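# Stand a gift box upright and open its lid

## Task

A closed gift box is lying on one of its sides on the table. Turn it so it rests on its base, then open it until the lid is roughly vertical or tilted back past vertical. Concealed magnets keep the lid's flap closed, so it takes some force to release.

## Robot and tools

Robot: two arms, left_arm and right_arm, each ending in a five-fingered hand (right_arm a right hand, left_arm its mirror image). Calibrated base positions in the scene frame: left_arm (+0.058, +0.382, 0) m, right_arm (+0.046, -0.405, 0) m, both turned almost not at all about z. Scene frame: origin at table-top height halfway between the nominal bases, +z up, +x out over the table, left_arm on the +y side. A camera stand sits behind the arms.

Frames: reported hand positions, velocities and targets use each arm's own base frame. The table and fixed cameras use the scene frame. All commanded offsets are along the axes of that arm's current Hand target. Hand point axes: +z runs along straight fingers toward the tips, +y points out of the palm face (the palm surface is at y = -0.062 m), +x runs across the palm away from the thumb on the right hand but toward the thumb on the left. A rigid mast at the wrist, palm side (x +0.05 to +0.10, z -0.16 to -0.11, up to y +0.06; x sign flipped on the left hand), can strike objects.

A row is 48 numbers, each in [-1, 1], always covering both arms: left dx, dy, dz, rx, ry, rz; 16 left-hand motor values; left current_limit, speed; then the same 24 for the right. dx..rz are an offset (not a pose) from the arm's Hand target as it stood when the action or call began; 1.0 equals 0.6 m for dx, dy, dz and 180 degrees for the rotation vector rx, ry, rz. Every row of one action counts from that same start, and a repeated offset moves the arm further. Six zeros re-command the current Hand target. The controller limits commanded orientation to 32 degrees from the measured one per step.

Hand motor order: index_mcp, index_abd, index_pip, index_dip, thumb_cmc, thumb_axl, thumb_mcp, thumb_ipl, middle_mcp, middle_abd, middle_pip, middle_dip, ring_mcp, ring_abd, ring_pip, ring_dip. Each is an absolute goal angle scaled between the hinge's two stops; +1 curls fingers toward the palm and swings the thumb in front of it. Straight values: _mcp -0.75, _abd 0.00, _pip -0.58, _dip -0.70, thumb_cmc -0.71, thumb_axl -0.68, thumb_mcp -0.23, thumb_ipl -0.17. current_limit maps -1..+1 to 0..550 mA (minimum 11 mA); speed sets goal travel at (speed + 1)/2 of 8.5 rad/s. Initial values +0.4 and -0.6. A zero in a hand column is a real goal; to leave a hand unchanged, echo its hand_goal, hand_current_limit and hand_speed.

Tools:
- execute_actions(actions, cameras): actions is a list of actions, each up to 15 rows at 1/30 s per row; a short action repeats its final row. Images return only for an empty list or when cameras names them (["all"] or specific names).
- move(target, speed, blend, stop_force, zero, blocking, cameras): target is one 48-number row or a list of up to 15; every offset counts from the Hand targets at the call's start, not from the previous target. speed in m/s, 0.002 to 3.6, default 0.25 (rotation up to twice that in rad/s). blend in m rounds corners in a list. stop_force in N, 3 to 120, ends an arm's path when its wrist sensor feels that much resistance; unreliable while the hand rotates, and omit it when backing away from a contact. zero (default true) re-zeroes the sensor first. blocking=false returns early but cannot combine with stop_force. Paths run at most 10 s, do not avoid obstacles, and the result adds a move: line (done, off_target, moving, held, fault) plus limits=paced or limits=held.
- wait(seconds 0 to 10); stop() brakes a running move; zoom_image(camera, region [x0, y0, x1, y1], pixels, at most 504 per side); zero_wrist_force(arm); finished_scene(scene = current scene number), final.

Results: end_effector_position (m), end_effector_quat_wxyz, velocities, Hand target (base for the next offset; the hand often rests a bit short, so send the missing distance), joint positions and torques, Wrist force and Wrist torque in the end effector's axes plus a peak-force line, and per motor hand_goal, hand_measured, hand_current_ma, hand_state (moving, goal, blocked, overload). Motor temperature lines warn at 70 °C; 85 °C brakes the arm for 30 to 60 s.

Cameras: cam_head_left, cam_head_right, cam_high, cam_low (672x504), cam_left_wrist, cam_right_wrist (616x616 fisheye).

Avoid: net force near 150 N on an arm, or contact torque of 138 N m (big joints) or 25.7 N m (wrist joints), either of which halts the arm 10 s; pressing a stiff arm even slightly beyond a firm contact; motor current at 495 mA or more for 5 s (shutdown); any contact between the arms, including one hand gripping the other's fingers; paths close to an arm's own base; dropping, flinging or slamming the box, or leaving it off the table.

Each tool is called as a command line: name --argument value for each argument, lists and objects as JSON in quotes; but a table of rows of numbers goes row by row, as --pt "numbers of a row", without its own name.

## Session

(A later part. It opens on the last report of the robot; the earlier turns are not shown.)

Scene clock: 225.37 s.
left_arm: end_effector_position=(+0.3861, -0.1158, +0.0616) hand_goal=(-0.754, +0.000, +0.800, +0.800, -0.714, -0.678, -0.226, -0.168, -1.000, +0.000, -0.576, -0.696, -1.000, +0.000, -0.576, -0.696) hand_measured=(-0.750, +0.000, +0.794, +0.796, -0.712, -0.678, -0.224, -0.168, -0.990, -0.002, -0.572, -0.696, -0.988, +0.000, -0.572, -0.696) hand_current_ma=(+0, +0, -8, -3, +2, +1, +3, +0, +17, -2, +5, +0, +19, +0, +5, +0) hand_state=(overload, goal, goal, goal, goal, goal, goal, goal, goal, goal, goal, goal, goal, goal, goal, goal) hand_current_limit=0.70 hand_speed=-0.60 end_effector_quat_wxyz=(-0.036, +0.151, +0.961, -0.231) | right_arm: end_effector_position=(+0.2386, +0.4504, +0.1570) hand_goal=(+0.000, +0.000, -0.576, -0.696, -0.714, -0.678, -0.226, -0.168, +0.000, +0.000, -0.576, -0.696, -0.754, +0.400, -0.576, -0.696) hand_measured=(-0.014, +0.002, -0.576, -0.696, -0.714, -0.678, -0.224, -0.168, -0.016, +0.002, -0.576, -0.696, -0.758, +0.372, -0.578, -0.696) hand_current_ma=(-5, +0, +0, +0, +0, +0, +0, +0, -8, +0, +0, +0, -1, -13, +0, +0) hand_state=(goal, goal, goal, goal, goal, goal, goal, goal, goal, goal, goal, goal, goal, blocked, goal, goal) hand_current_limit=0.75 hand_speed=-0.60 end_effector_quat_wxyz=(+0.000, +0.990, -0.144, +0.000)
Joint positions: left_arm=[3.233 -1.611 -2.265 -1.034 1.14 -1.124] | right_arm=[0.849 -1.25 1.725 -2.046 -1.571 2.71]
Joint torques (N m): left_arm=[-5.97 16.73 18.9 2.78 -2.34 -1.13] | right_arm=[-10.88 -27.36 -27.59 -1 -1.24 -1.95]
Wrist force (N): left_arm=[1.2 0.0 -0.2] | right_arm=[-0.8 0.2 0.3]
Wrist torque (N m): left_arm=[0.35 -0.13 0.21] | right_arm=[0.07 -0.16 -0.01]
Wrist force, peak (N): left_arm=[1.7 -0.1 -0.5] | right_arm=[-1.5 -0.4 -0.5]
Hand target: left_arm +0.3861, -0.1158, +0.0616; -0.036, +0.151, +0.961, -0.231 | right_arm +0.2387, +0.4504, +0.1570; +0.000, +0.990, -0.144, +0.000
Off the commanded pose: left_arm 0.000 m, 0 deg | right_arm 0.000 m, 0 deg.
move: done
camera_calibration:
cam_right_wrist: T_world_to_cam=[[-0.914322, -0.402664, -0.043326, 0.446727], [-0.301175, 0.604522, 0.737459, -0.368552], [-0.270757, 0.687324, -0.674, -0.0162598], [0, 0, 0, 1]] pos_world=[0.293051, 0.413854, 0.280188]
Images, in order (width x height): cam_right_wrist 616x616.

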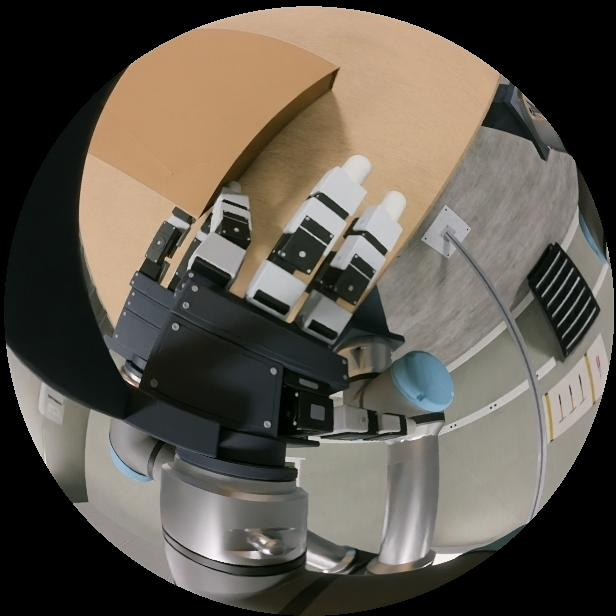

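move --pt "0 0 0 0 0 0 -0.754 0 0.8 0.8 -0.714 -0.678 -0.226 -0.168 -1 0 -0.576 -0.696 -1 0 -0.576 -0.696 0.7 -0.6 0.008 0 0 0 0 0 0 0 -0.576 -0.696 -0.714 -0.678 -0.226 -0.168 0 0 -0.576 -0.696 -0.754 0.5 -0.576 -0.696 0.75 -0.6" --pt "0 0 0 0 0 0 -0.754 0 0.8 0.8 -0.714 -0.678 -0.226 -0.168 -1 0 -0.576 -0.696 -1 0 -0.576 -0.696 0.7 -0.6 0.012 -0.085 0 0 0 0 0 0 -0.576 -0.696 -0.714 -0.678 -0.226 -0.168 0 0 -0.576 -0.696 -0.754 0.5 -0.576 -0.696 0.75 -0.6" --speed 0.04 --cameras '["cam_right_wrist","cam_low","cam_high"]'

zoom_image --camera "cam_right_wrist" --region '[80, 60, 380, 330]'

zoom_image --camera "cam_low" --region '[420, 140, 630, 320]'

zoom_image --camera "cam_high" --region '[270, 190, 450, 350]'

Scene clock: 235.23 s.
left_arm: end_effector_position=(+0.3861, -0.1158, +0.0616) hand_goal=(-0.754, +0.000, +0.800, +0.800, -0.714, -0.678, -0.226, -0.168, -1.000, +0.000, -0.576, -0.696, -1.000, +0.000, -0.576, -0.696) hand_measured=(-0.750, +0.000, +0.794, +0.796, -0.712, -0.678, -0.224, -0.168, -0.950, -0.002, -0.572, -0.696, -0.988, +0.006, -0.572, -0.696) hand_current_ma=(+0, +0, -8, -3, +2, +1, +3, +0, +139, -2, +5, +0, +22, +6, +5, +0) hand_state=(overload, goal, goal, goal, goal, goal, goal, goal, blocked, goal, goal, goal, goal, goal, goal, goal) hand_current_limit=0.70 hand_speed=-0.60 end_effector_quat_wxyz=(-0.036, +0.151, +0.961, -0.231) | right_arm: end_effector_position=(+0.2579, +0.4909, +0.1570) hand_goal=(+0.000, +0.000, -0.576, -0.696, -0.714, -0.678, -0.226, -0.168, +0.000, +0.000, -0.576, -0.696, -0.754, +0.500, -0.576, -0.696) hand_measured=(-0.014, +0.002, -0.576, -0.696, -0.714, -0.678, -0.224, -0.168, -0.016, +0.002, -0.576, -0.696, -0.612, +0.472, -0.516, -0.694) hand_current_ma=(-5, +0, +0, +0, +0, +0, +0, +0, -8, +0, +0, +0, +376, -13, +68, +0) hand_state=(goal, goal, goal, goal, goal, goal, goal, goal, goal, goal, goal, goal, blocked, blocked, blocked, goal) hand_current_limit=0.75 hand_speed=-0.60 end_effector_quat_wxyz=(+0.000, +0.990, -0.144, +0.000)
Joint positions: left_arm=[3.233 -1.611 -2.265 -1.034 1.14 -1.124] | right_arm=[0.869 -1.153 1.585 -2.003 -1.571 2.729]
Joint torques (N m): left_arm=[5.83 16.85 21.5 1.79 -2.02 -1.08] | right_arm=[-9.02 -49.15 -14.64 -5.46 2.78 -2.07]
Wrist force (N): left_arm=[1.1 5.2 -2.2] | right_arm=[-0.8 6.5 -1.1]
Wrist torque (N m): left_arm=[0.48 -0.27 0.09] | right_arm=[-0.08 -0.11 0.51]
Wrist force, peak (N): left_arm=[0.2 12.7 -5.9] | right_arm=[-1.4 15.7 0.5]
Hand target: left_arm +0.3861, -0.1158, +0.0616; -0.036, +0.151, +0.961, -0.231 | right_arm +0.2579, +0.4908, +0.1570; +0.000, +0.990, -0.144, +0.000 (not the last commanded pose)
Off the commanded pose: left_arm 0.000 m, 0 deg | right_arm 0.007 m, 0 deg.
move: held (right_arm; a check stopped the path); limits=held
pose unreachable (right arm): on one or more control steps of this call, first in action 0 (counted from 0), this arm could not follow its commanded pose, so it was not sent that pose on those steps. It may still have moved: this result reports where it is.
cause: moving toward the commanded pose would bring a part of the arm too close to another arm (a part of this arm just beyond joint 6 (wrist 3) and a part of the left arm just beyond its joint 6 (wrist 3), 20 mm apart when this arm was first held).
camera_calibration:
cam_right_wrist: T_world_to_cam=[[-0.914307, -0.402675, -0.0435393, 0.480832], [-0.301321, 0.604435, 0.737471, -0.38711], [-0.270644, 0.687394, -0.673974, -0.038918], [0, 0, 0, 1]] pos_world=[0.31245, 0.454354, 0.280188]
Images, in order (width x height): cam_high 672x504, cam_low 672x504, cam_right_wrist 616x616.

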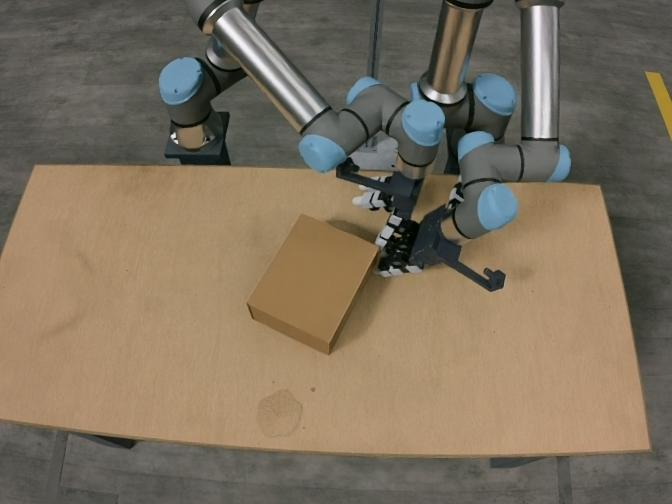

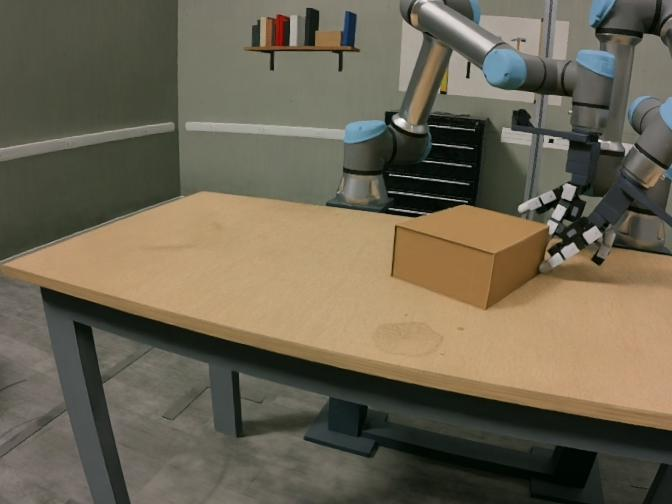

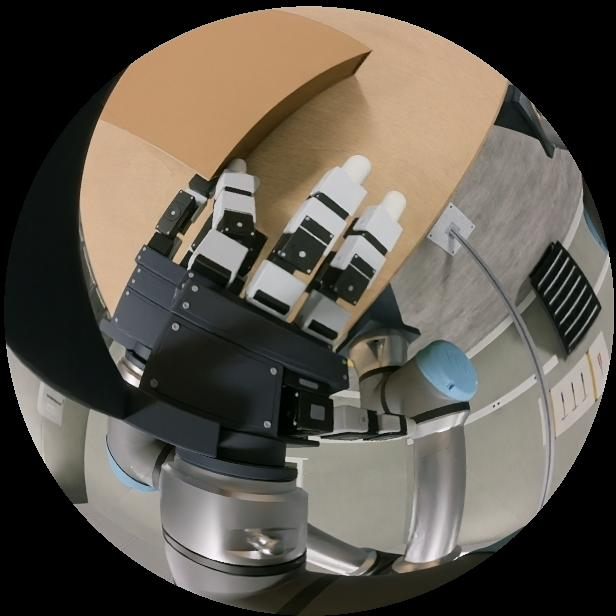

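Scaled by 1.680 from the camera's 616x616 image, which has a finer 880x880 frame.

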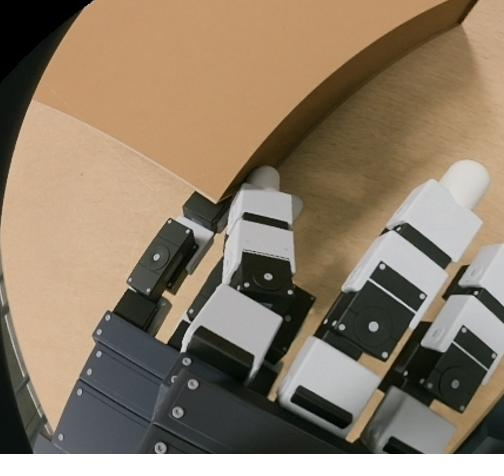

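Scaled by 2.400 from the camera's 672x504 image, which has a finer 960x720 frame.

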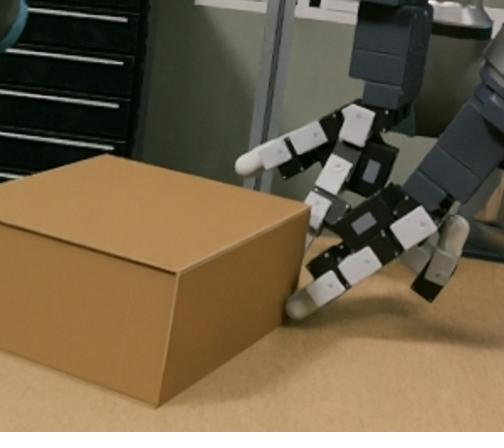

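Scaled by 2.800 from the camera's 672x504 image, which has a finer 960x720 frame.

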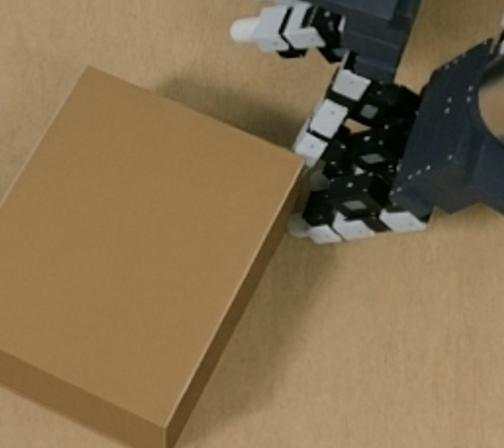

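move --target '[0,0,0,0,0,0,-0.754,0,0.8,0.8,-0.714,-0.678,-0.226,-0.168,-1,0,-0.576,-0.696,-1,0,-0.576,-0.696,0.79,-0.6,0,0,0,0,0,0,0,0,-0.576,-0.696,-0.714,-0.678,-0.226,-0.168,0,0,-0.576,-0.696,-1,0.5,-0.7,-0.696,0.79,-0.6]' --speed 0.04 --cameras '["cam_right_wrist","cam_low","cam_high"]'

zoom_image --camera "cam_right_wrist" --region '[80, 60, 380, 330]'

zoom_image --camera "cam_low" --region '[420, 140, 630, 320]'

Scene clock: 244.80 s.
left_arm: end_effector_position=(+0.3861, -0.1158, +0.0616) hand_goal=(-0.754, +0.000, +0.800, +0.800, -0.714, -0.678, -0.226, -0.168, -1.000, +0.000, -0.576, -0.696, -1.000, +0.000, -0.576, -0.696) hand_measured=(-0.750, +0.000, +0.794, +0.796, -0.712, -0.678, -0.224, -0.168, -0.950, -0.002, -0.572, -0.696, -0.988, +0.006, -0.572, -0.696) hand_current_ma=(+0, +0, -8, -3, +2, +1, +3, +0, +139, -2, +5, +0, +22, +6, +5, +0) hand_state=(overload, goal, goal, goal, goal, goal, goal, goal, blocked, goal, goal, goal, goal, goal, goal, goal) hand_current_limit=0.79 hand_speed=-0.60 end_effector_quat_wxyz=(-0.036, +0.151, +0.961, -0.231) | right_arm: end_effector_position=(+0.2579, +0.4907, +0.1569) hand_goal=(+0.000, +0.000, -0.576, -0.696, -0.714, -0.678, -0.226, -0.168, +0.000, +0.000, -0.576, -0.696, -1.000, +0.500, -0.700, -0.696) hand_measured=(-0.014, +0.002, -0.576, -0.696, -0.714, -0.678, -0.224, -0.168, -0.016, +0.002, -0.576, -0.696, -0.614, +0.472, -0.552, -0.694) hand_current_ma=(-5, +0, +0, +0, +0, +0, +0, +0, -8, +0, +0, +0, +492, -13, +358, +0) hand_state=(goal, goal, goal, goal, goal, goal, goal, goal, goal, goal, goal, goal, blocked, blocked, blocked, goal) hand_current_limit=0.79 hand_speed=-0.60 end_effector_quat_wxyz=(+0.000, +0.990, -0.144, +0.000)
Joint positions: left_arm=[3.233 -1.611 -2.265 -1.034 1.14 -1.124] | right_arm=[0.869 -1.153 1.586 -2.003 -1.571 2.729]
Joint torques (N m): left_arm=[7.08 16.86 22 1.02 -1.62 -0.79] | right_arm=[-4.25 -50.12 -23.06 -5.82 1.42 -2.13]
Wrist force (N): left_arm=[2.3 10.9 -5.5] | right_arm=[0.3 14.7 0.1]
Wrist torque (N m): left_arm=[0.78 -0.31 0.09] | right_arm=[-0.41 -0.11 1.25]
Wrist force, peak (N): left_arm=[2.1 11.3 -5.5] | right_arm=[0.0 14.8 0.4]
Hand target: left_arm +0.3861, -0.1158, +0.0616; -0.036, +0.151, +0.961, -0.231 | right_arm +0.2579, +0.4908, +0.1570; +0.000, +0.990, -0.144, +0.000
Off the commanded pose: left_arm 0.000 m, 0 deg | right_arm 0.000 m, 0 deg.
move: done
camera_calibration:
cam_right_wrist: T_world_to_cam=[[-0.914346, -0.402597, -0.0434423, 0.480741], [-0.301201, 0.604487, 0.737478, -0.387112], [-0.270646, 0.687395, -0.673973, -0.0388492], [0, 0, 0, 1]] pos_world=[0.312451, 0.454254, 0.280188]
Images, in order (width x height): cam_high 672x504, cam_low 672x504, cam_right_wrist 616x616.

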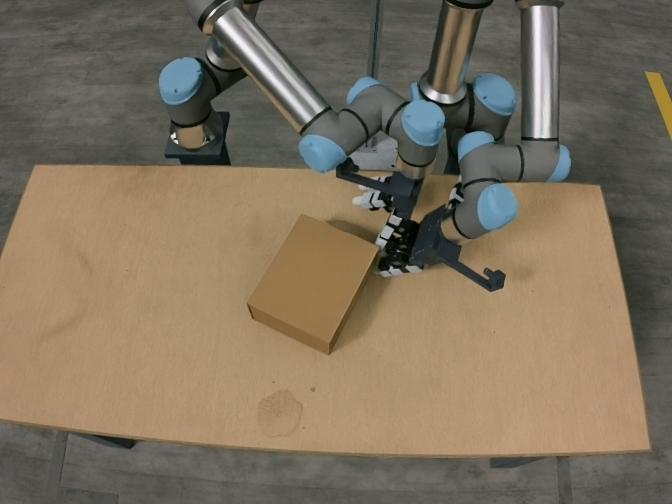

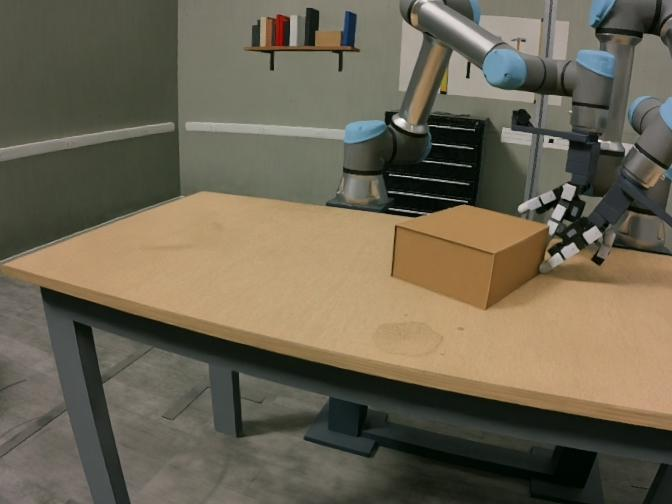

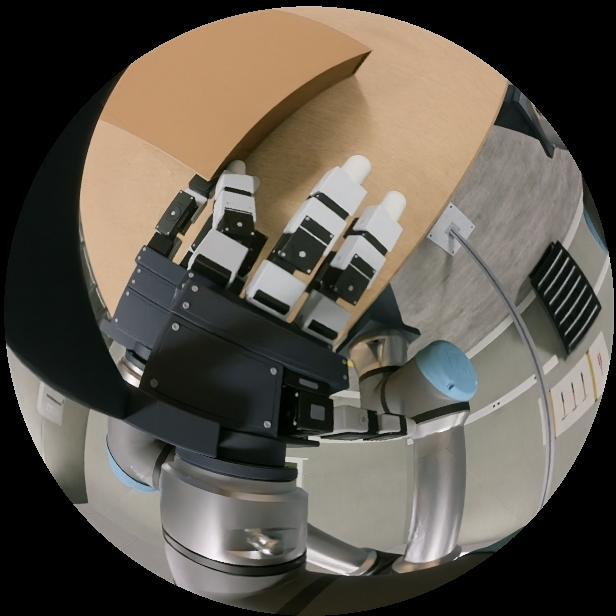

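Scaled by 1.680 from the camera's 616x616 image, which has a finer 880x880 frame.

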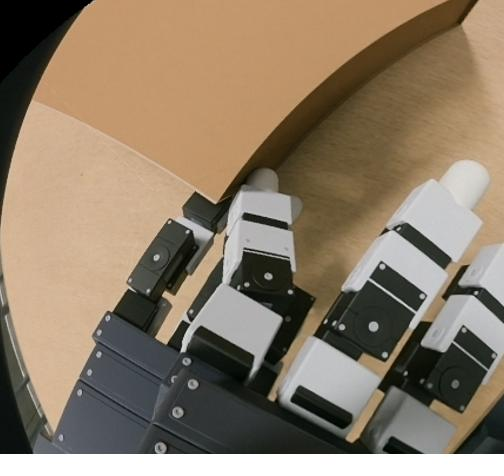

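Scaled by 2.400 from the camera's 672x504 image, which has a finer 960x720 frame.

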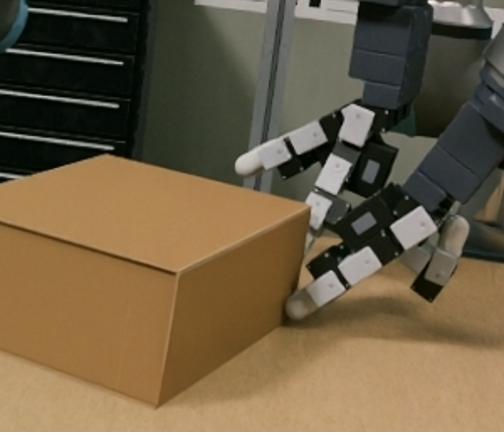

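move --pt "0 0 0 0 0 0 -0.754 0 0.8 0.8 -0.714 -0.678 -0.226 -0.168 -1 0 -0.576 -0.696 -1 0 -0.576 -0.696 0.7 -0.6 -0.04 0.07 0 0 0 0 0 0 -0.576 -0.696 -0.714 -0.678 -0.226 -0.168 0 0 -0.576 -0.696 -0.754 0 -0.576 -0.696 0.75 -0.6" --pt "0 0.027 -0.388 -0.15 0 0 -0.754 0 -0.576 -0.696 -0.714 -0.678 -0.226 -0.168 -0.754 0 -0.576 -0.696 -0.754 0 -0.576 -0.696 0.7 -0.6 -0.04 0.07 0 0 0 0 0 0 -0.576 -0.696 -0.714 -0.678 -0.226 -0.168 0 0 -0.576 -0.696 -0.754 0 -0.576 -0.696 0.75 -0.6" --speed '[0.06,0.2]' --cameras '["cam_high","cam_low","cam_left_wrist"]'

zoom_image --camera "cam_high" --region '[230, 190, 410, 370]'

zoom_image --camera "cam_low" --region '[380, 140, 630, 320]'

Scene clock: 270.30 s.
left_arm: end_effector_position=(+0.4230, -0.0015, +0.2616) hand_goal=(-0.754, +0.000, -0.576, -0.696, -0.714, -0.678, -0.226, -0.168, -0.754, +0.000, -0.576, -0.696, -0.754, +0.000, -0.576, -0.696) hand_measured=(-0.750, +0.000, -0.572, -0.692, -0.712, -0.678, -0.224, -0.168, -0.754, -0.002, -0.574, -0.696, -0.756, +0.004, -0.572, -0.696) hand_current_ma=(+0, +0, +3, +3, +2, +1, +3, +0, -1, -2, +3, +0, -1, +3, +3, +0) hand_state=(overload, goal, goal, goal, goal, goal, goal, goal, goal, goal, goal, goal, goal, goal, goal, goal) hand_current_limit=0.70 hand_speed=-0.60 end_effector_quat_wxyz=(+0.000, +0.155, +0.988, +0.000) | right_arm: end_effector_position=(+0.2229, +0.4574, +0.1570) hand_goal=(+0.000, +0.000, -0.576, -0.696, -0.714, -0.678, -0.226, -0.168, +0.000, +0.000, -0.576, -0.696, -0.754, +0.000, -0.576, -0.696) hand_measured=(-0.014, +0.002, -0.576, -0.696, -0.714, -0.678, -0.224, -0.168, -0.016, +0.002, -0.576, -0.696, -0.750, +0.002, -0.572, -0.694) hand_current_ma=(-5, +0, +0, +0, +0, +0, +0, +0, -8, +0, +0, +0, +1, +0, +0, +0) hand_state=(goal, goal, goal, goal, goal, goal, goal, goal, goal, goal, goal, goal, goal, goal, goal, goal) hand_current_limit=0.75 hand_speed=-0.60 end_effector_quat_wxyz=(+0.000, +0.990, -0.144, +0.000)
Joint positions: left_arm=[3.248 -1.394 -1.978 -1.34 1.571 -1.152] | right_arm=[0.878 -1.253 1.728 -2.047 -1.571 2.738]
Joint torques (N m): left_arm=[12.66 23.79 30.99 1.42 2.36 1.24] | right_arm=[6.86 -46.53 -14.71 -3.95 1.23 2]
Wrist force (N): left_arm=[0.9 0.3 -0.7] | right_arm=[0.4 0.3 0.2]
Wrist torque (N m): left_arm=[0.12 -0.11 -0.01] | right_arm=[0.03 -0.14 0.02]
Wrist force, peak (N): left_arm=[2.0 11.4 -5.7] | right_arm=[0.1 14.9 0.2]
Hand target: left_arm +0.4230, -0.0015, +0.2616; +0.000, +0.155, +0.988, +0.000 | right_arm +0.2229, +0.4574, +0.1570; +0.000, +0.990, -0.144, +0.000
Off the commanded pose: left_arm 0.000 m, 0 deg | right_arm 0.000 m, 0 deg.
move: done
camera_calibration:
cam_left_wrist: T_world_to_cam=[[0.534778, -0.841442, -0.0773875, -0.229087], [-0.534203, -0.407624, 0.740587, -0.0241007], [-0.654706, -0.354709, -0.667489, 0.578356], [0, 0, 0, 1]] pos_world=[0.488289, 0.00256011, 0.386167]
Images, in order (width x height): cam_high 672x504, cam_low 672x504, cam_left_wrist 616x616.

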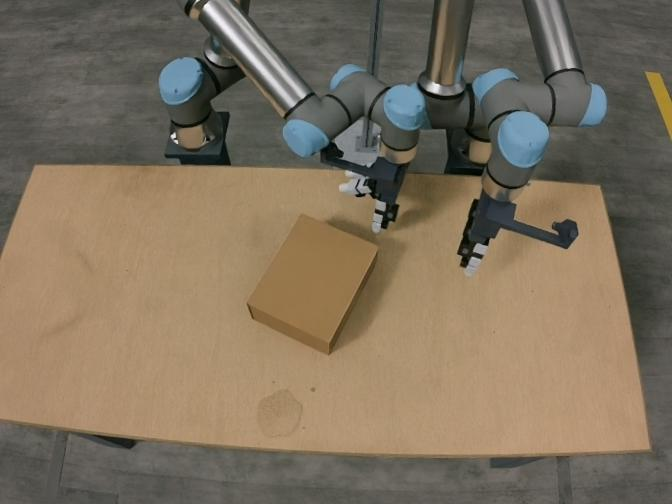

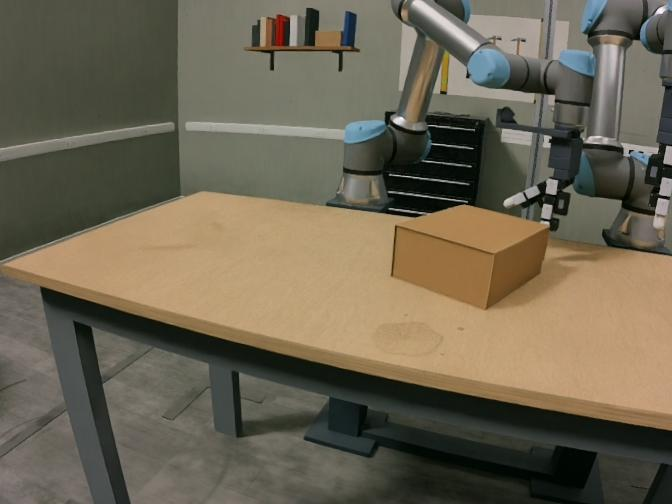

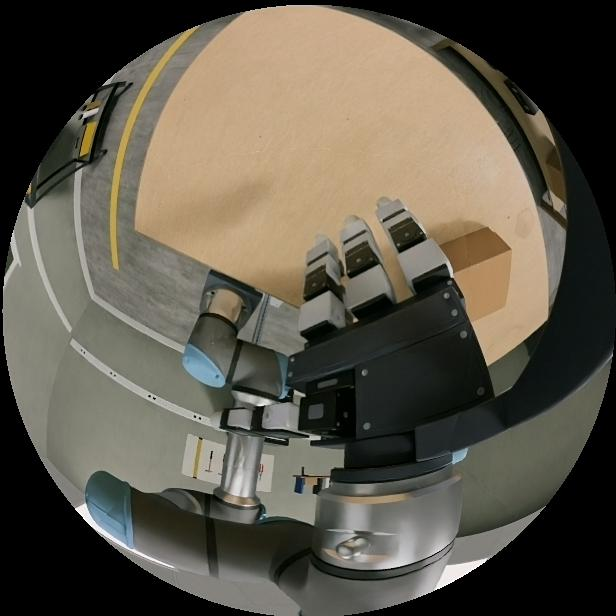

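Scaled by 2.800 from the camera's 672x504 image, which has a finer 960x720 frame.

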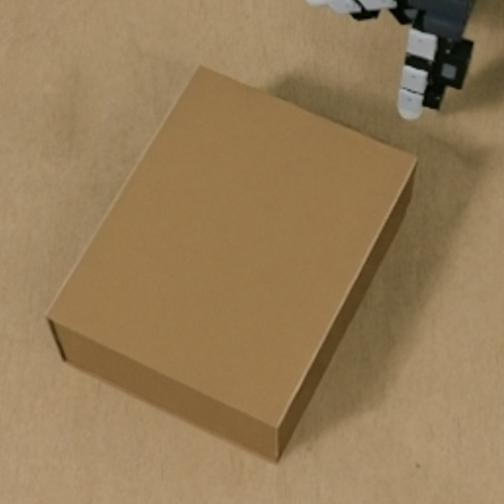

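Scaled by 2.016 from the camera's 672x504 image, which has a finer 960x720 frame.

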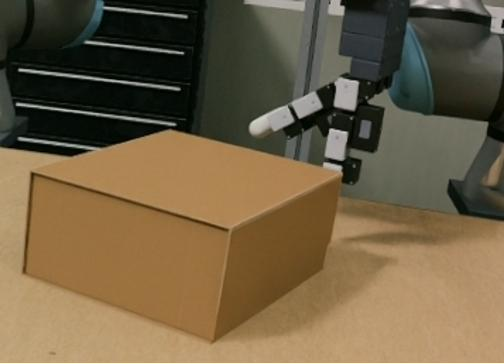

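move --pt "-0.154 -0.54 -0.03 0 0 0 -0.754 0 -0.576 -0.696 0.57 -0.678 -0.226 -0.168 -0.754 0 -0.576 -0.696 -0.754 0 -0.576 -0.696 0.75 -0.6 0.078 -0.009 0 0 0 0.033 0 0 -0.576 -0.696 -0.714 -0.678 -0.226 -0.168 0 0 -0.576 -0.696 -0.754 0 -0.576 -0.696 0.75 -0.6" --speed 0.15 --cameras '["cam_high","cam_head_right","cam_right_wrist"]'

zoom_image --camera "cam_right_wrist" --region '[80, 60, 380, 330]'

Scene clock: 298.10 s.
left_arm: end_effector_position=(+0.4179, -0.1332, +0.2686) hand_goal=(-0.754, +0.000, -0.576, -0.696, +0.570, -0.678, -0.226, -0.168, -0.754, +0.000, -0.576, -0.696, -0.754, +0.000, -0.576, -0.696) hand_measured=(-0.752, +0.000, -0.574, -0.694, +0.568, -0.678, -0.224, -0.168, -0.754, -0.002, -0.574, -0.696, -0.754, +0.004, -0.574, -0.696) hand_current_ma=(+0, +0, +2, +3, -2, +1, +3, +0, +0, -2, +2, +0, +0, +2, +2, +0) hand_state=(overload, goal, goal, goal, goal, goal, goal, goal, goal, goal, goal, goal, goal, goal, goal, goal) hand_current_limit=0.75 hand_speed=-0.60 end_effector_quat_wxyz=(+0.000, +0.156, +0.988, -0.001) | right_arm: end_effector_position=(+0.2454, +0.4534, +0.1570) hand_goal=(+0.000, +0.000, -0.576, -0.696, -0.714, -0.678, -0.226, -0.168, +0.000, +0.000, -0.576, -0.696, -0.754, +0.000, -0.576, -0.696) hand_measured=(-0.014, +0.002, -0.576, -0.696, -0.714, -0.678, -0.224, -0.168, -0.016, +0.002, -0.576, -0.696, -0.750, +0.002, -0.572, -0.694) hand_current_ma=(-5, +0, +0, +0, +0, +0, +0, +0, -8, +0, +0, +0, +1, +0, +0, +0) hand_state=(goal, goal, goal, goal, goal, goal, goal, goal, goal, goal, goal, goal, goal, goal, goal, goal) hand_current_limit=0.75 hand_speed=-0.60 end_effector_quat_wxyz=(+0.000, +0.986, -0.169, +0.000)
Joint positions: left_arm=[2.94 -1.493 -1.874 -1.344 1.569 -1.459] | right_arm=[0.837 -1.238 1.708 -2.041 -1.571 2.748]
Joint torques (N m): left_arm=[14.66 28.38 15.34 4.2 1.14 1.5] | right_arm=[-9.52 -27.59 -29.6 -0.96 2.39 1.93]
Wrist force (N): left_arm=[1.1 -0.1 -0.6] | right_arm=[-0.1 0.3 0.0]
Wrist torque (N m): left_arm=[0.14 -0.13 -0.04] | right_arm=[0.03 -0.06 -0.04]
Wrist force, peak (N): left_arm=[-0.1 -4.7 -0.7] | right_arm=[-0.2 0.7 0.7]
Hand target: left_arm +0.4179, -0.1330, +0.2686; +0.000, +0.156, +0.988, -0.001 (not the last commanded pose) | right_arm +0.2454, +0.4534, +0.1570; +0.000, +0.986, -0.169, +0.000 (not the last commanded pose)
Off the commanded pose: left_arm 0.205 m, 0 deg | right_arm 0.024 m, 3 deg.
move: held (left_arm; a check stopped the path), off_target (right_arm; braked when a check withheld steps of left_arm); limits=held
pose unreachable (left arm): on one or more control steps of this call, first in action 0 (counted from 0), this arm could not follow its commanded pose, so it was not sent that pose on those steps. It may still have moved: this result reports where it is.
cause: moving toward the commanded pose would bring a part of the arm too close to another arm (a part of this arm just beyond joint 6 (wrist 3) and a part of the right arm just beyond its joint 6 (wrist 3), at the place that arm is still heading or pushing toward).
camera_calibration:
cam_right_wrist: T_world_to_cam=[[-0.933398, -0.356209, -0.0434058, 0.437802], [-0.270469, 0.618863, 0.737465, -0.382336], [-0.23583, 0.700088, -0.673989, -0.030823], [0, 0, 0, 1]] pos_world=[0.297964, 0.414141, 0.280188]
Images, in order (width x height): cam_head_right 672x504, cam_high 672x504, cam_right_wrist 616x616.

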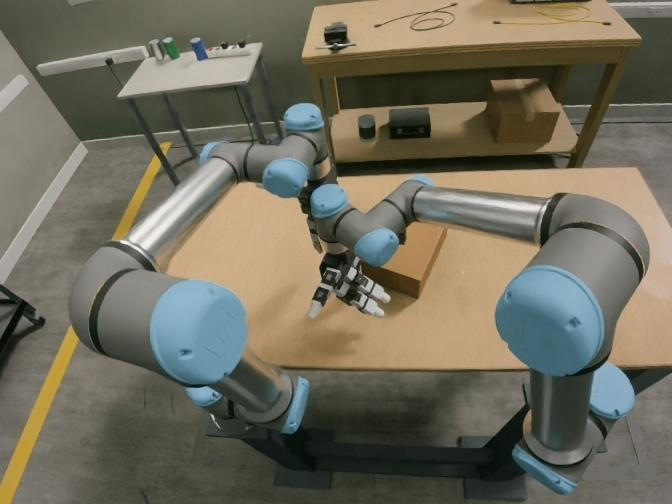

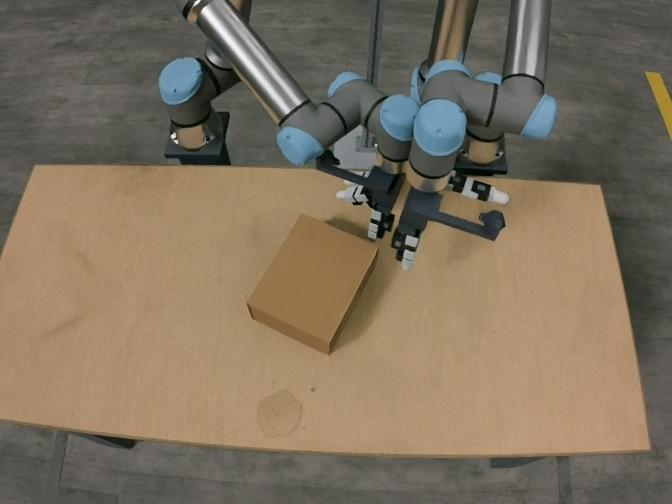

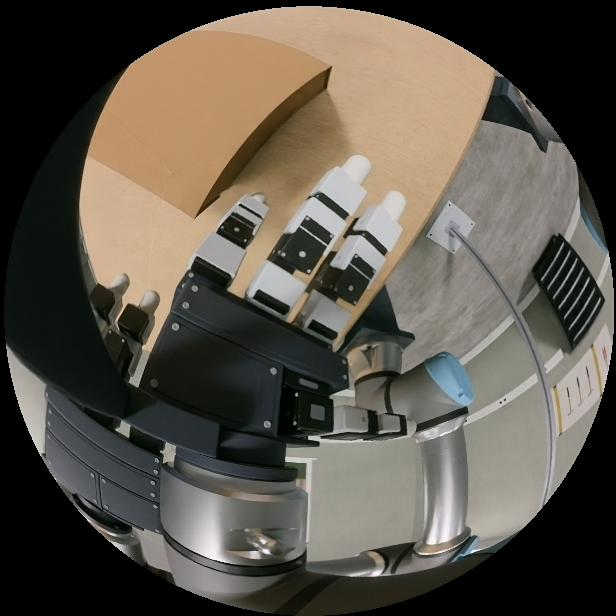

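Scaled by 1.680 from the camera's 616x616 image, which has a finer 880x880 frame.

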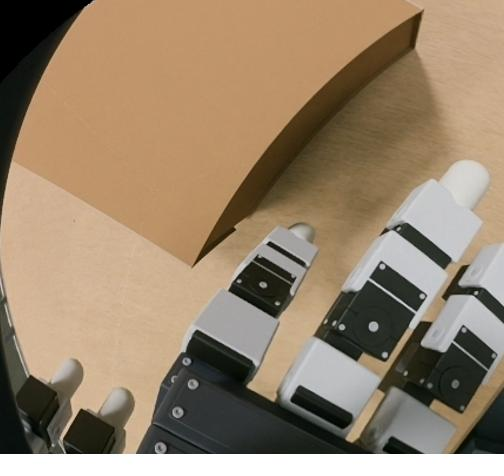

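move --pt "-0.222 -0.014 0 0 0 0 -0.754 0 -0.576 -0.696 0.57 -0.678 -0.226 -0.168 -0.754 0 -0.576 -0.696 -0.754 0 -0.576 -0.696 0.75 -0.6 0.039 -0.005 0 0 0 0.015 0 0 -0.576 -0.696 -0.714 -0.678 -0.226 -0.168 0 0 -0.576 -0.696 -0.754 0 -0.576 -0.696 0.75 -0.6" --pt "-0.257 -0.231 0 0 0 0 -0.754 0 -0.576 -0.696 0.57 -0.678 -0.226 -0.168 -0.754 0 -0.576 -0.696 -0.754 0 -0.576 -0.696 0.75 -0.6 0.039 -0.005 0 0 0 0.015 0 0 -0.576 -0.696 -0.714 -0.678 -0.226 -0.168 0 0 -0.576 -0.696 -0.754 0 -0.576 -0.696 0.75 -0.6" --pt "-0.125 -0.328 0 0 0 0 -0.754 0 -0.576 -0.696 0.57 -0.678 -0.226 -0.168 -0.754 0 -0.576 -0.696 -0.754 0 -0.576 -0.696 0.75 -0.6 0.039 -0.005 0 0 0 0.015 0 0 -0.576 -0.696 -0.714 -0.678 -0.226 -0.168 0 0 -0.576 -0.696 -0.754 0 -0.576 -0.696 0.75 -0.6" --speed 0.2 --blend 0.03 --cameras '["cam_high","cam_head_right","cam_right_wrist"]'

zoom_image --camera "cam_right_wrist" --region '[80, 60, 380, 330]'

Scene clock: 308.00 s.
left_arm: end_effector_position=(+0.4852, -0.3227, +0.2689) hand_goal=(-0.754, +0.000, -0.576, -0.696, +0.570, -0.678, -0.226, -0.168, -0.754, +0.000, -0.576, -0.696, -0.754, +0.000, -0.576, -0.696) hand_measured=(-0.754, +0.000, -0.574, -0.694, +0.568, -0.678, -0.224, -0.168, -0.754, -0.002, -0.574, -0.696, -0.754, +0.002, -0.574, -0.696) hand_current_ma=(+0, +0, +2, +3, -2, +1, +3, +0, +0, -2, +1, +0, +0, +1, +2, +0) hand_state=(overload, goal, goal, goal, goal, goal, goal, goal, goal, goal, goal, goal, goal, goal, goal, goal) hand_current_limit=0.75 hand_speed=-0.60 end_effector_quat_wxyz=(+0.000, +0.156, +0.988, -0.001) | right_arm: end_effector_position=(+0.2685, +0.4484, +0.1570) hand_goal=(+0.000, +0.000, -0.576, -0.696, -0.714, -0.678, -0.226, -0.168, +0.000, +0.000, -0.576, -0.696, -0.754, +0.000, -0.576, -0.696) hand_measured=(-0.014, +0.002, -0.576, -0.696, -0.714, -0.678, -0.224, -0.168, -0.016, +0.002, -0.576, -0.696, -0.750, +0.002, -0.572, -0.694) hand_current_ma=(-5, +0, +0, +0, +0, +0, +0, +0, -8, +0, +0, +0, +1, +0, +0, +0) hand_state=(goal, goal, goal, goal, goal, goal, goal, goal, goal, goal, goal, goal, goal, goal, goal, goal) hand_current_limit=0.75 hand_speed=-0.60 end_effector_quat_wxyz=(+0.000, +0.981, -0.193, +0.000)
Joint positions: left_arm=[2.648 -1.886 -1.43 -1.395 1.569 -1.75] | right_arm=[0.795 -1.223 1.687 -2.035 -1.571 2.754]
Joint torques (N m): left_arm=[14.53 31.54 31.15 1.19 0.8 1.29] | right_arm=[-8.94 -28.29 -29.59 -0.93 2.38 2.01]
Wrist force (N): left_arm=[0.9 -0.2 -1.2] | right_arm=[-0.1 0.5 0.2]
Wrist torque (N m): left_arm=[0.19 -0.12 -0.02] | right_arm=[0.04 -0.06 -0.03]
Wrist force, peak (N): left_arm=[6.0 -4.9 -1.5] | right_arm=[-0.5 0.6 0.5]
Hand target: left_arm +0.4854, -0.3226, +0.2689; +0.000, +0.156, +0.988, -0.001 (not the last commanded pose) | right_arm +0.2685, +0.4484, +0.1570; +0.000, +0.981, -0.193, +0.000
Off the commanded pose: left_arm 0.060 m, 0 deg | right_arm 0.000 m, 0 deg.
move: held (left_arm; a check stopped the path); path passed 2 of 3 targets; limits=held
pose unreachable (left arm): on one or more control steps of this call, first in action 0 (counted from 0), this arm could not follow its commanded pose, so it was not sent that pose on those steps. It may still have moved: this result reports where it is.
cause: moving toward the commanded pose would bring a part of the arm too close to another arm (a part of this arm just beyond joint 6 (wrist 3) and a part of the right arm just beyond its joint 3 (elbow), along the way the arms are being sent, or toward where that arm still pushes).
camera_calibration:
cam_right_wrist: T_world_to_cam=[[-0.949174, -0.311735, -0.0434819, 0.441914], [-0.240997, 0.630927, 0.737463, -0.386321], [-0.202459, 0.71046, -0.673986, -0.0354972], [0, 0, 0, 1]] pos_world=[0.319164, 0.406719, 0.280188]
Images, in order (width x height): cam_head_right 672x504, cam_high 672x504, cam_right_wrist 616x616.

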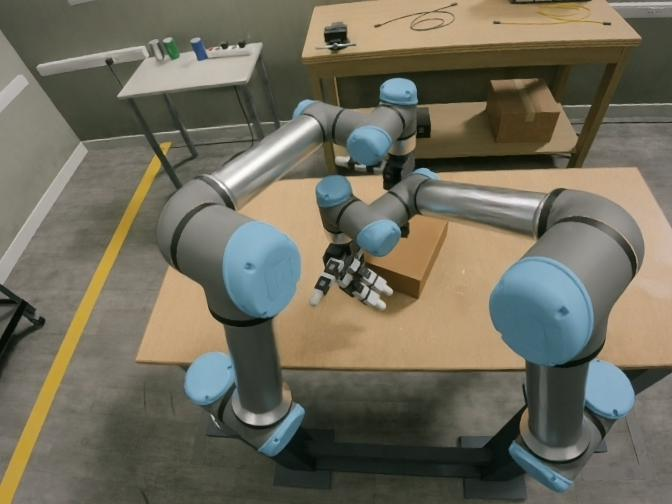

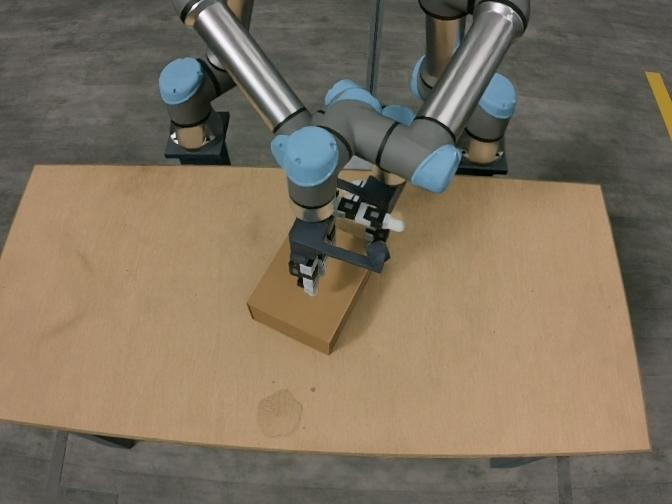

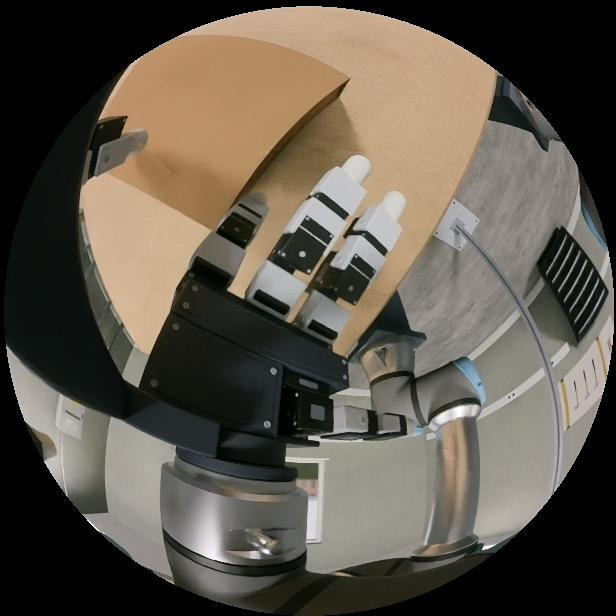

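Scaled by 1.680 from the camera's 616x616 image, which has a finer 880x880 frame.

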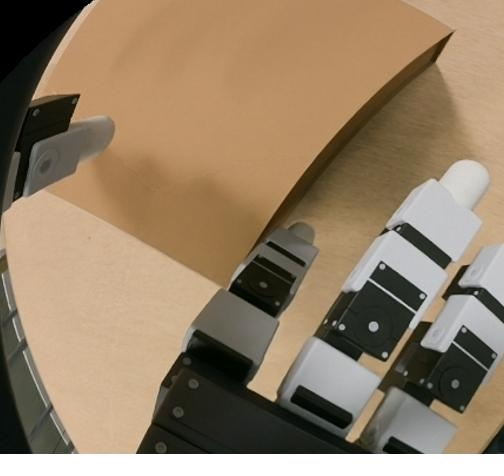

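move --target '[0,0,0.09,0,0,0,-0.754,0,-0.576,-0.696,0.57,-0.678,-0.226,-0.168,-0.754,0,-0.576,-0.696,-0.754,0,-0.576,-0.696,0.75,-0.6,0,0,0,0,0,0,0,0,-0.576,-0.696,-0.714,-0.678,-0.226,-0.168,0,0,-0.576,-0.696,-0.754,0,-0.576,-0.696,0.75,-0.6]' --speed 0.03 --stop_force 22

move --target '[0,0,0,0,0,0,-0.754,0,-0.576,-0.696,0.57,-0.678,-0.226,-0.168,-0.754,0,-0.576,-0.696,-0.754,0,-0.576,-0.696,0.75,-0.6,0.02,0,0,0,0,0,0,0,-0.576,-0.696,-0.714,-0.678,-0.226,-0.168,0,0,-0.576,-0.696,-0.754,0.4,-0.576,-0.696,0.75,-0.6]' --speed 0.04 --cameras '["cam_high","cam_low","cam_right_wrist"]'

zoom_image --camera "cam_right_wrist" --region '[80, 60, 380, 330]'

Scene clock: 316.40 s.
left_arm: end_effector_position=(+0.4854, -0.3228, +0.2198) hand_goal=(-0.754, +0.000, -0.576, -0.696, +0.570, -0.678, -0.226, -0.168, -0.754, +0.000, -0.576, -0.696, -0.754, +0.000, -0.576, -0.696) hand_measured=(-0.752, -0.004, -0.574, -0.694, +0.568, -0.678, -0.224, -0.168, -0.754, -0.006, -0.574, -0.696, -0.754, -0.002, -0.574, -0.696) hand_current_ma=(+0, -3, +2, +3, -2, +1, +3, +0, +0, -5, +1, +0, +0, -1, +2, +0) hand_state=(overload, goal, goal, goal, goal, goal, goal, goal, goal, goal, goal, goal, goal, goal, goal, goal) hand_current_limit=0.75 hand_speed=-0.60 end_effector_quat_wxyz=(+0.000, +0.156, +0.988, -0.001) | right_arm: end_effector_position=(+0.2685, +0.4484, +0.1570) hand_goal=(+0.000, +0.000, -0.576, -0.696, -0.714, -0.678, -0.226, -0.168, +0.000, +0.000, -0.576, -0.696, -0.754, +0.000, -0.576, -0.696) hand_measured=(-0.014, +0.002, -0.576, -0.696, -0.714, -0.678, -0.224, -0.168, -0.016, +0.002, -0.576, -0.696, -0.750, +0.002, -0.572, -0.694) hand_current_ma=(-5, +0, +0, +0, +0, +0, +0, +0, -8, +0, +0, +0, +1, +0, +0, +0) hand_state=(goal, goal, goal, goal, goal, goal, goal, goal, goal, goal, goal, goal, goal, goal, goal, goal) hand_current_limit=0.75 hand_speed=-0.60 end_effector_quat_wxyz=(+0.000, +0.981, -0.193, +0.000)
Joint positions: left_arm=[2.648 -1.913 -1.522 -1.276 1.569 -1.75] | right_arm=[0.795 -1.223 1.687 -2.035 -1.571 2.754]
Joint torques (N m): left_arm=[-9.88 34.16 21.13 -0.61 -1.63 -0.87] | right_arm=[-9.17 -27.54 -29.84 -0.96 2.54 1.98]
Wrist force (N): left_arm=[1.1 0.0 -21.4] | right_arm=[-0.1 0.2 0.0]
Wrist torque (N m): left_arm=[1.82 -0.46 -0.01] | right_arm=[0.02 -0.05 -0.05]
Wrist force, peak (N): left_arm=[1.8 -0.4 -40.3] | right_arm=[-0.3 0.8 0.6]
Hand target: left_arm +0.4854, -0.3228, +0.2198; +0.000, +0.156, +0.988, -0.001 (not the last commanded pose) | right_arm +0.2685, +0.4484, +0.1570; +0.000, +0.981, -0.193, +0.000
Off the commanded pose: left_arm 0.005 m, 0 deg | right_arm 0.000 m, 0 deg.
move: contact (left_arm)

Scene clock: 317.20 s.
left_arm: end_effector_position=(+0.4854, -0.3228, +0.2198) hand_goal=(-0.754, +0.000, -0.576, -0.696, +0.570, -0.678, -0.226, -0.168, -0.754, +0.000, -0.576, -0.696, -0.754, +0.000, -0.576, -0.696) hand_measured=(-0.760, +0.072, -0.576, -0.694, +0.568, -0.678, -0.224, -0.168, -0.766, +0.064, -0.584, -0.700, -0.772, +0.056, -0.586, -0.702) hand_current_ma=(+0, +172, +0, +1, -2, +1, +3, +0, -20, +147, -10, -5, -38, +125, -16, -8) hand_state=(overload, blocked, goal, goal, goal, goal, goal, goal, goal, blocked, goal, goal, goal, blocked, goal, goal) hand_current_limit=0.75 hand_speed=-0.60 end_effector_quat_wxyz=(+0.000, +0.156, +0.988, -0.001) | right_arm: end_effector_position=(+0.2794, +0.4440, +0.1570) hand_goal=(+0.000, +0.000, -0.576, -0.696, -0.714, -0.678, -0.226, -0.168, +0.000, +0.000, -0.576, -0.696, -0.754, +0.400, -0.576, -0.696) hand_measured=(-0.014, +0.002, -0.576, -0.696, -0.714, -0.678, -0.224, -0.168, -0.016, +0.002, -0.576, -0.696, -0.778, +0.108, -0.576, -0.692) hand_current_ma=(-5, +0, +0, +0, +0, +0, +0, +0, -8, +0, +0, +0, -14, -481, +0, +1) hand_state=(goal, goal, goal, goal, goal, goal, goal, goal, goal, goal, goal, goal, blocked, blocked, goal, goal) hand_current_limit=0.75 hand_speed=-0.60 end_effector_quat_wxyz=(+0.000, +0.981, -0.193, +0.000)
Joint positions: left_arm=[2.648 -1.913 -1.522 -1.276 1.569 -1.75] | right_arm=[0.777 -1.218 1.68 -2.033 -1.571 2.735]
Joint torques (N m): left_arm=[-7.64 30.24 14.86 -0.4 -1.65 -0.74] | right_arm=[-20.52 -27.91 -28.8 -1.52 -6.44 -1.37]
Wrist force (N): left_arm=[-8.1 -1.9 -12.2] | right_arm=[-12.9 -3.5 -1.2]
Wrist torque (N m): left_arm=[1.25 -1.41 -0.65] | right_arm=[0.18 -0.88 -1.15]
Wrist force, peak (N): left_arm=[-1.1 -0.7 -22.4] | right_arm=[-13.2 -3.5 -1.4]
Hand target: left_arm +0.4854, -0.3228, +0.2198; +0.000, +0.156, +0.988, -0.001 | right_arm +0.2796, +0.4439, +0.1570; +0.000, +0.981, -0.193, +0.000
Off the commanded pose: left_arm 0.000 m, 0 deg | right_arm 0.000 m, 0 deg.
move: done
camera_calibration:
cam_right_wrist: T_world_to_cam=[[-0.949174, -0.311735, -0.0434819, 0.450888], [-0.240997, 0.630927, 0.737463, -0.380918], [-0.202459, 0.71046, -0.673986, -0.0301643], [0, 0, 0, 1]] pos_world=[0.330064, 0.402319, 0.280188]
Images, in order (width x height): cam_high 672x504, cam_low 672x504, cam_right_wrist 616x616.

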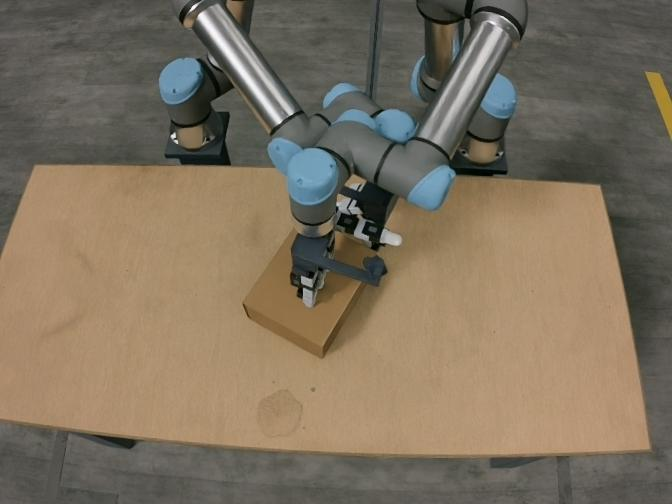

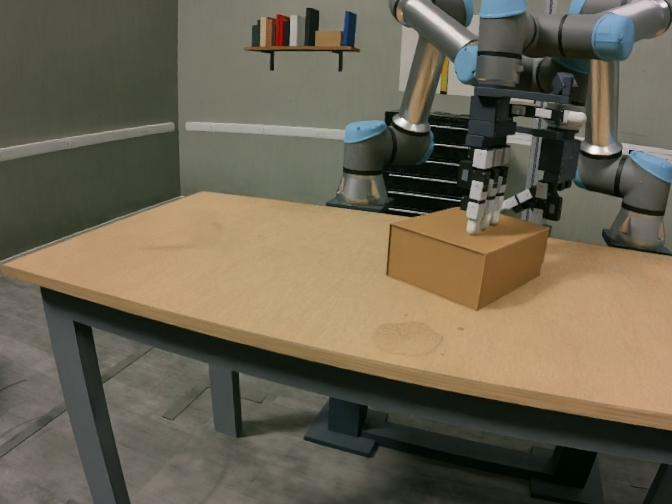

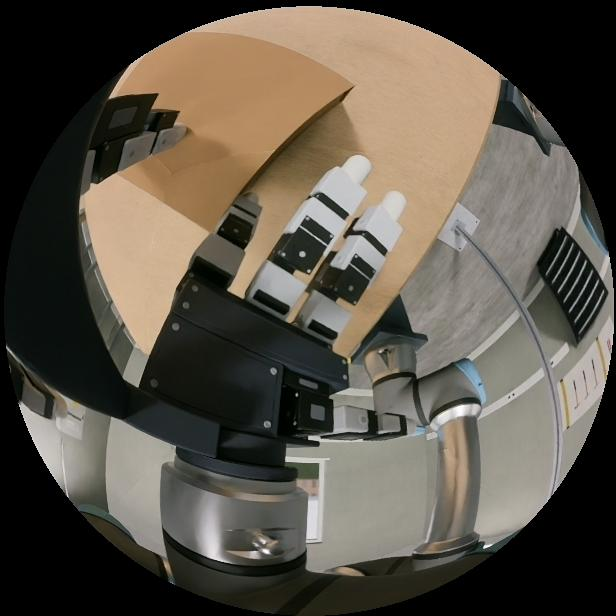

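Scaled by 1.680 from the camera's 616x616 image, which has a finer 880x880 frame.

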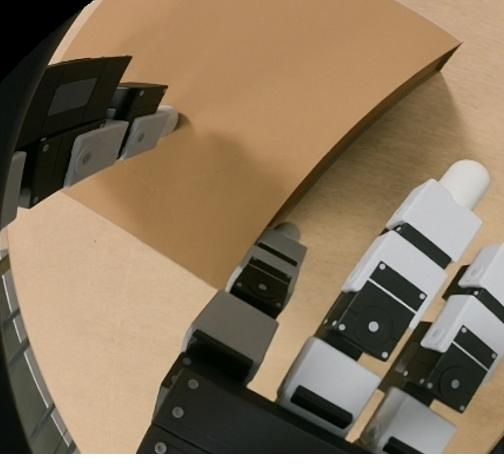

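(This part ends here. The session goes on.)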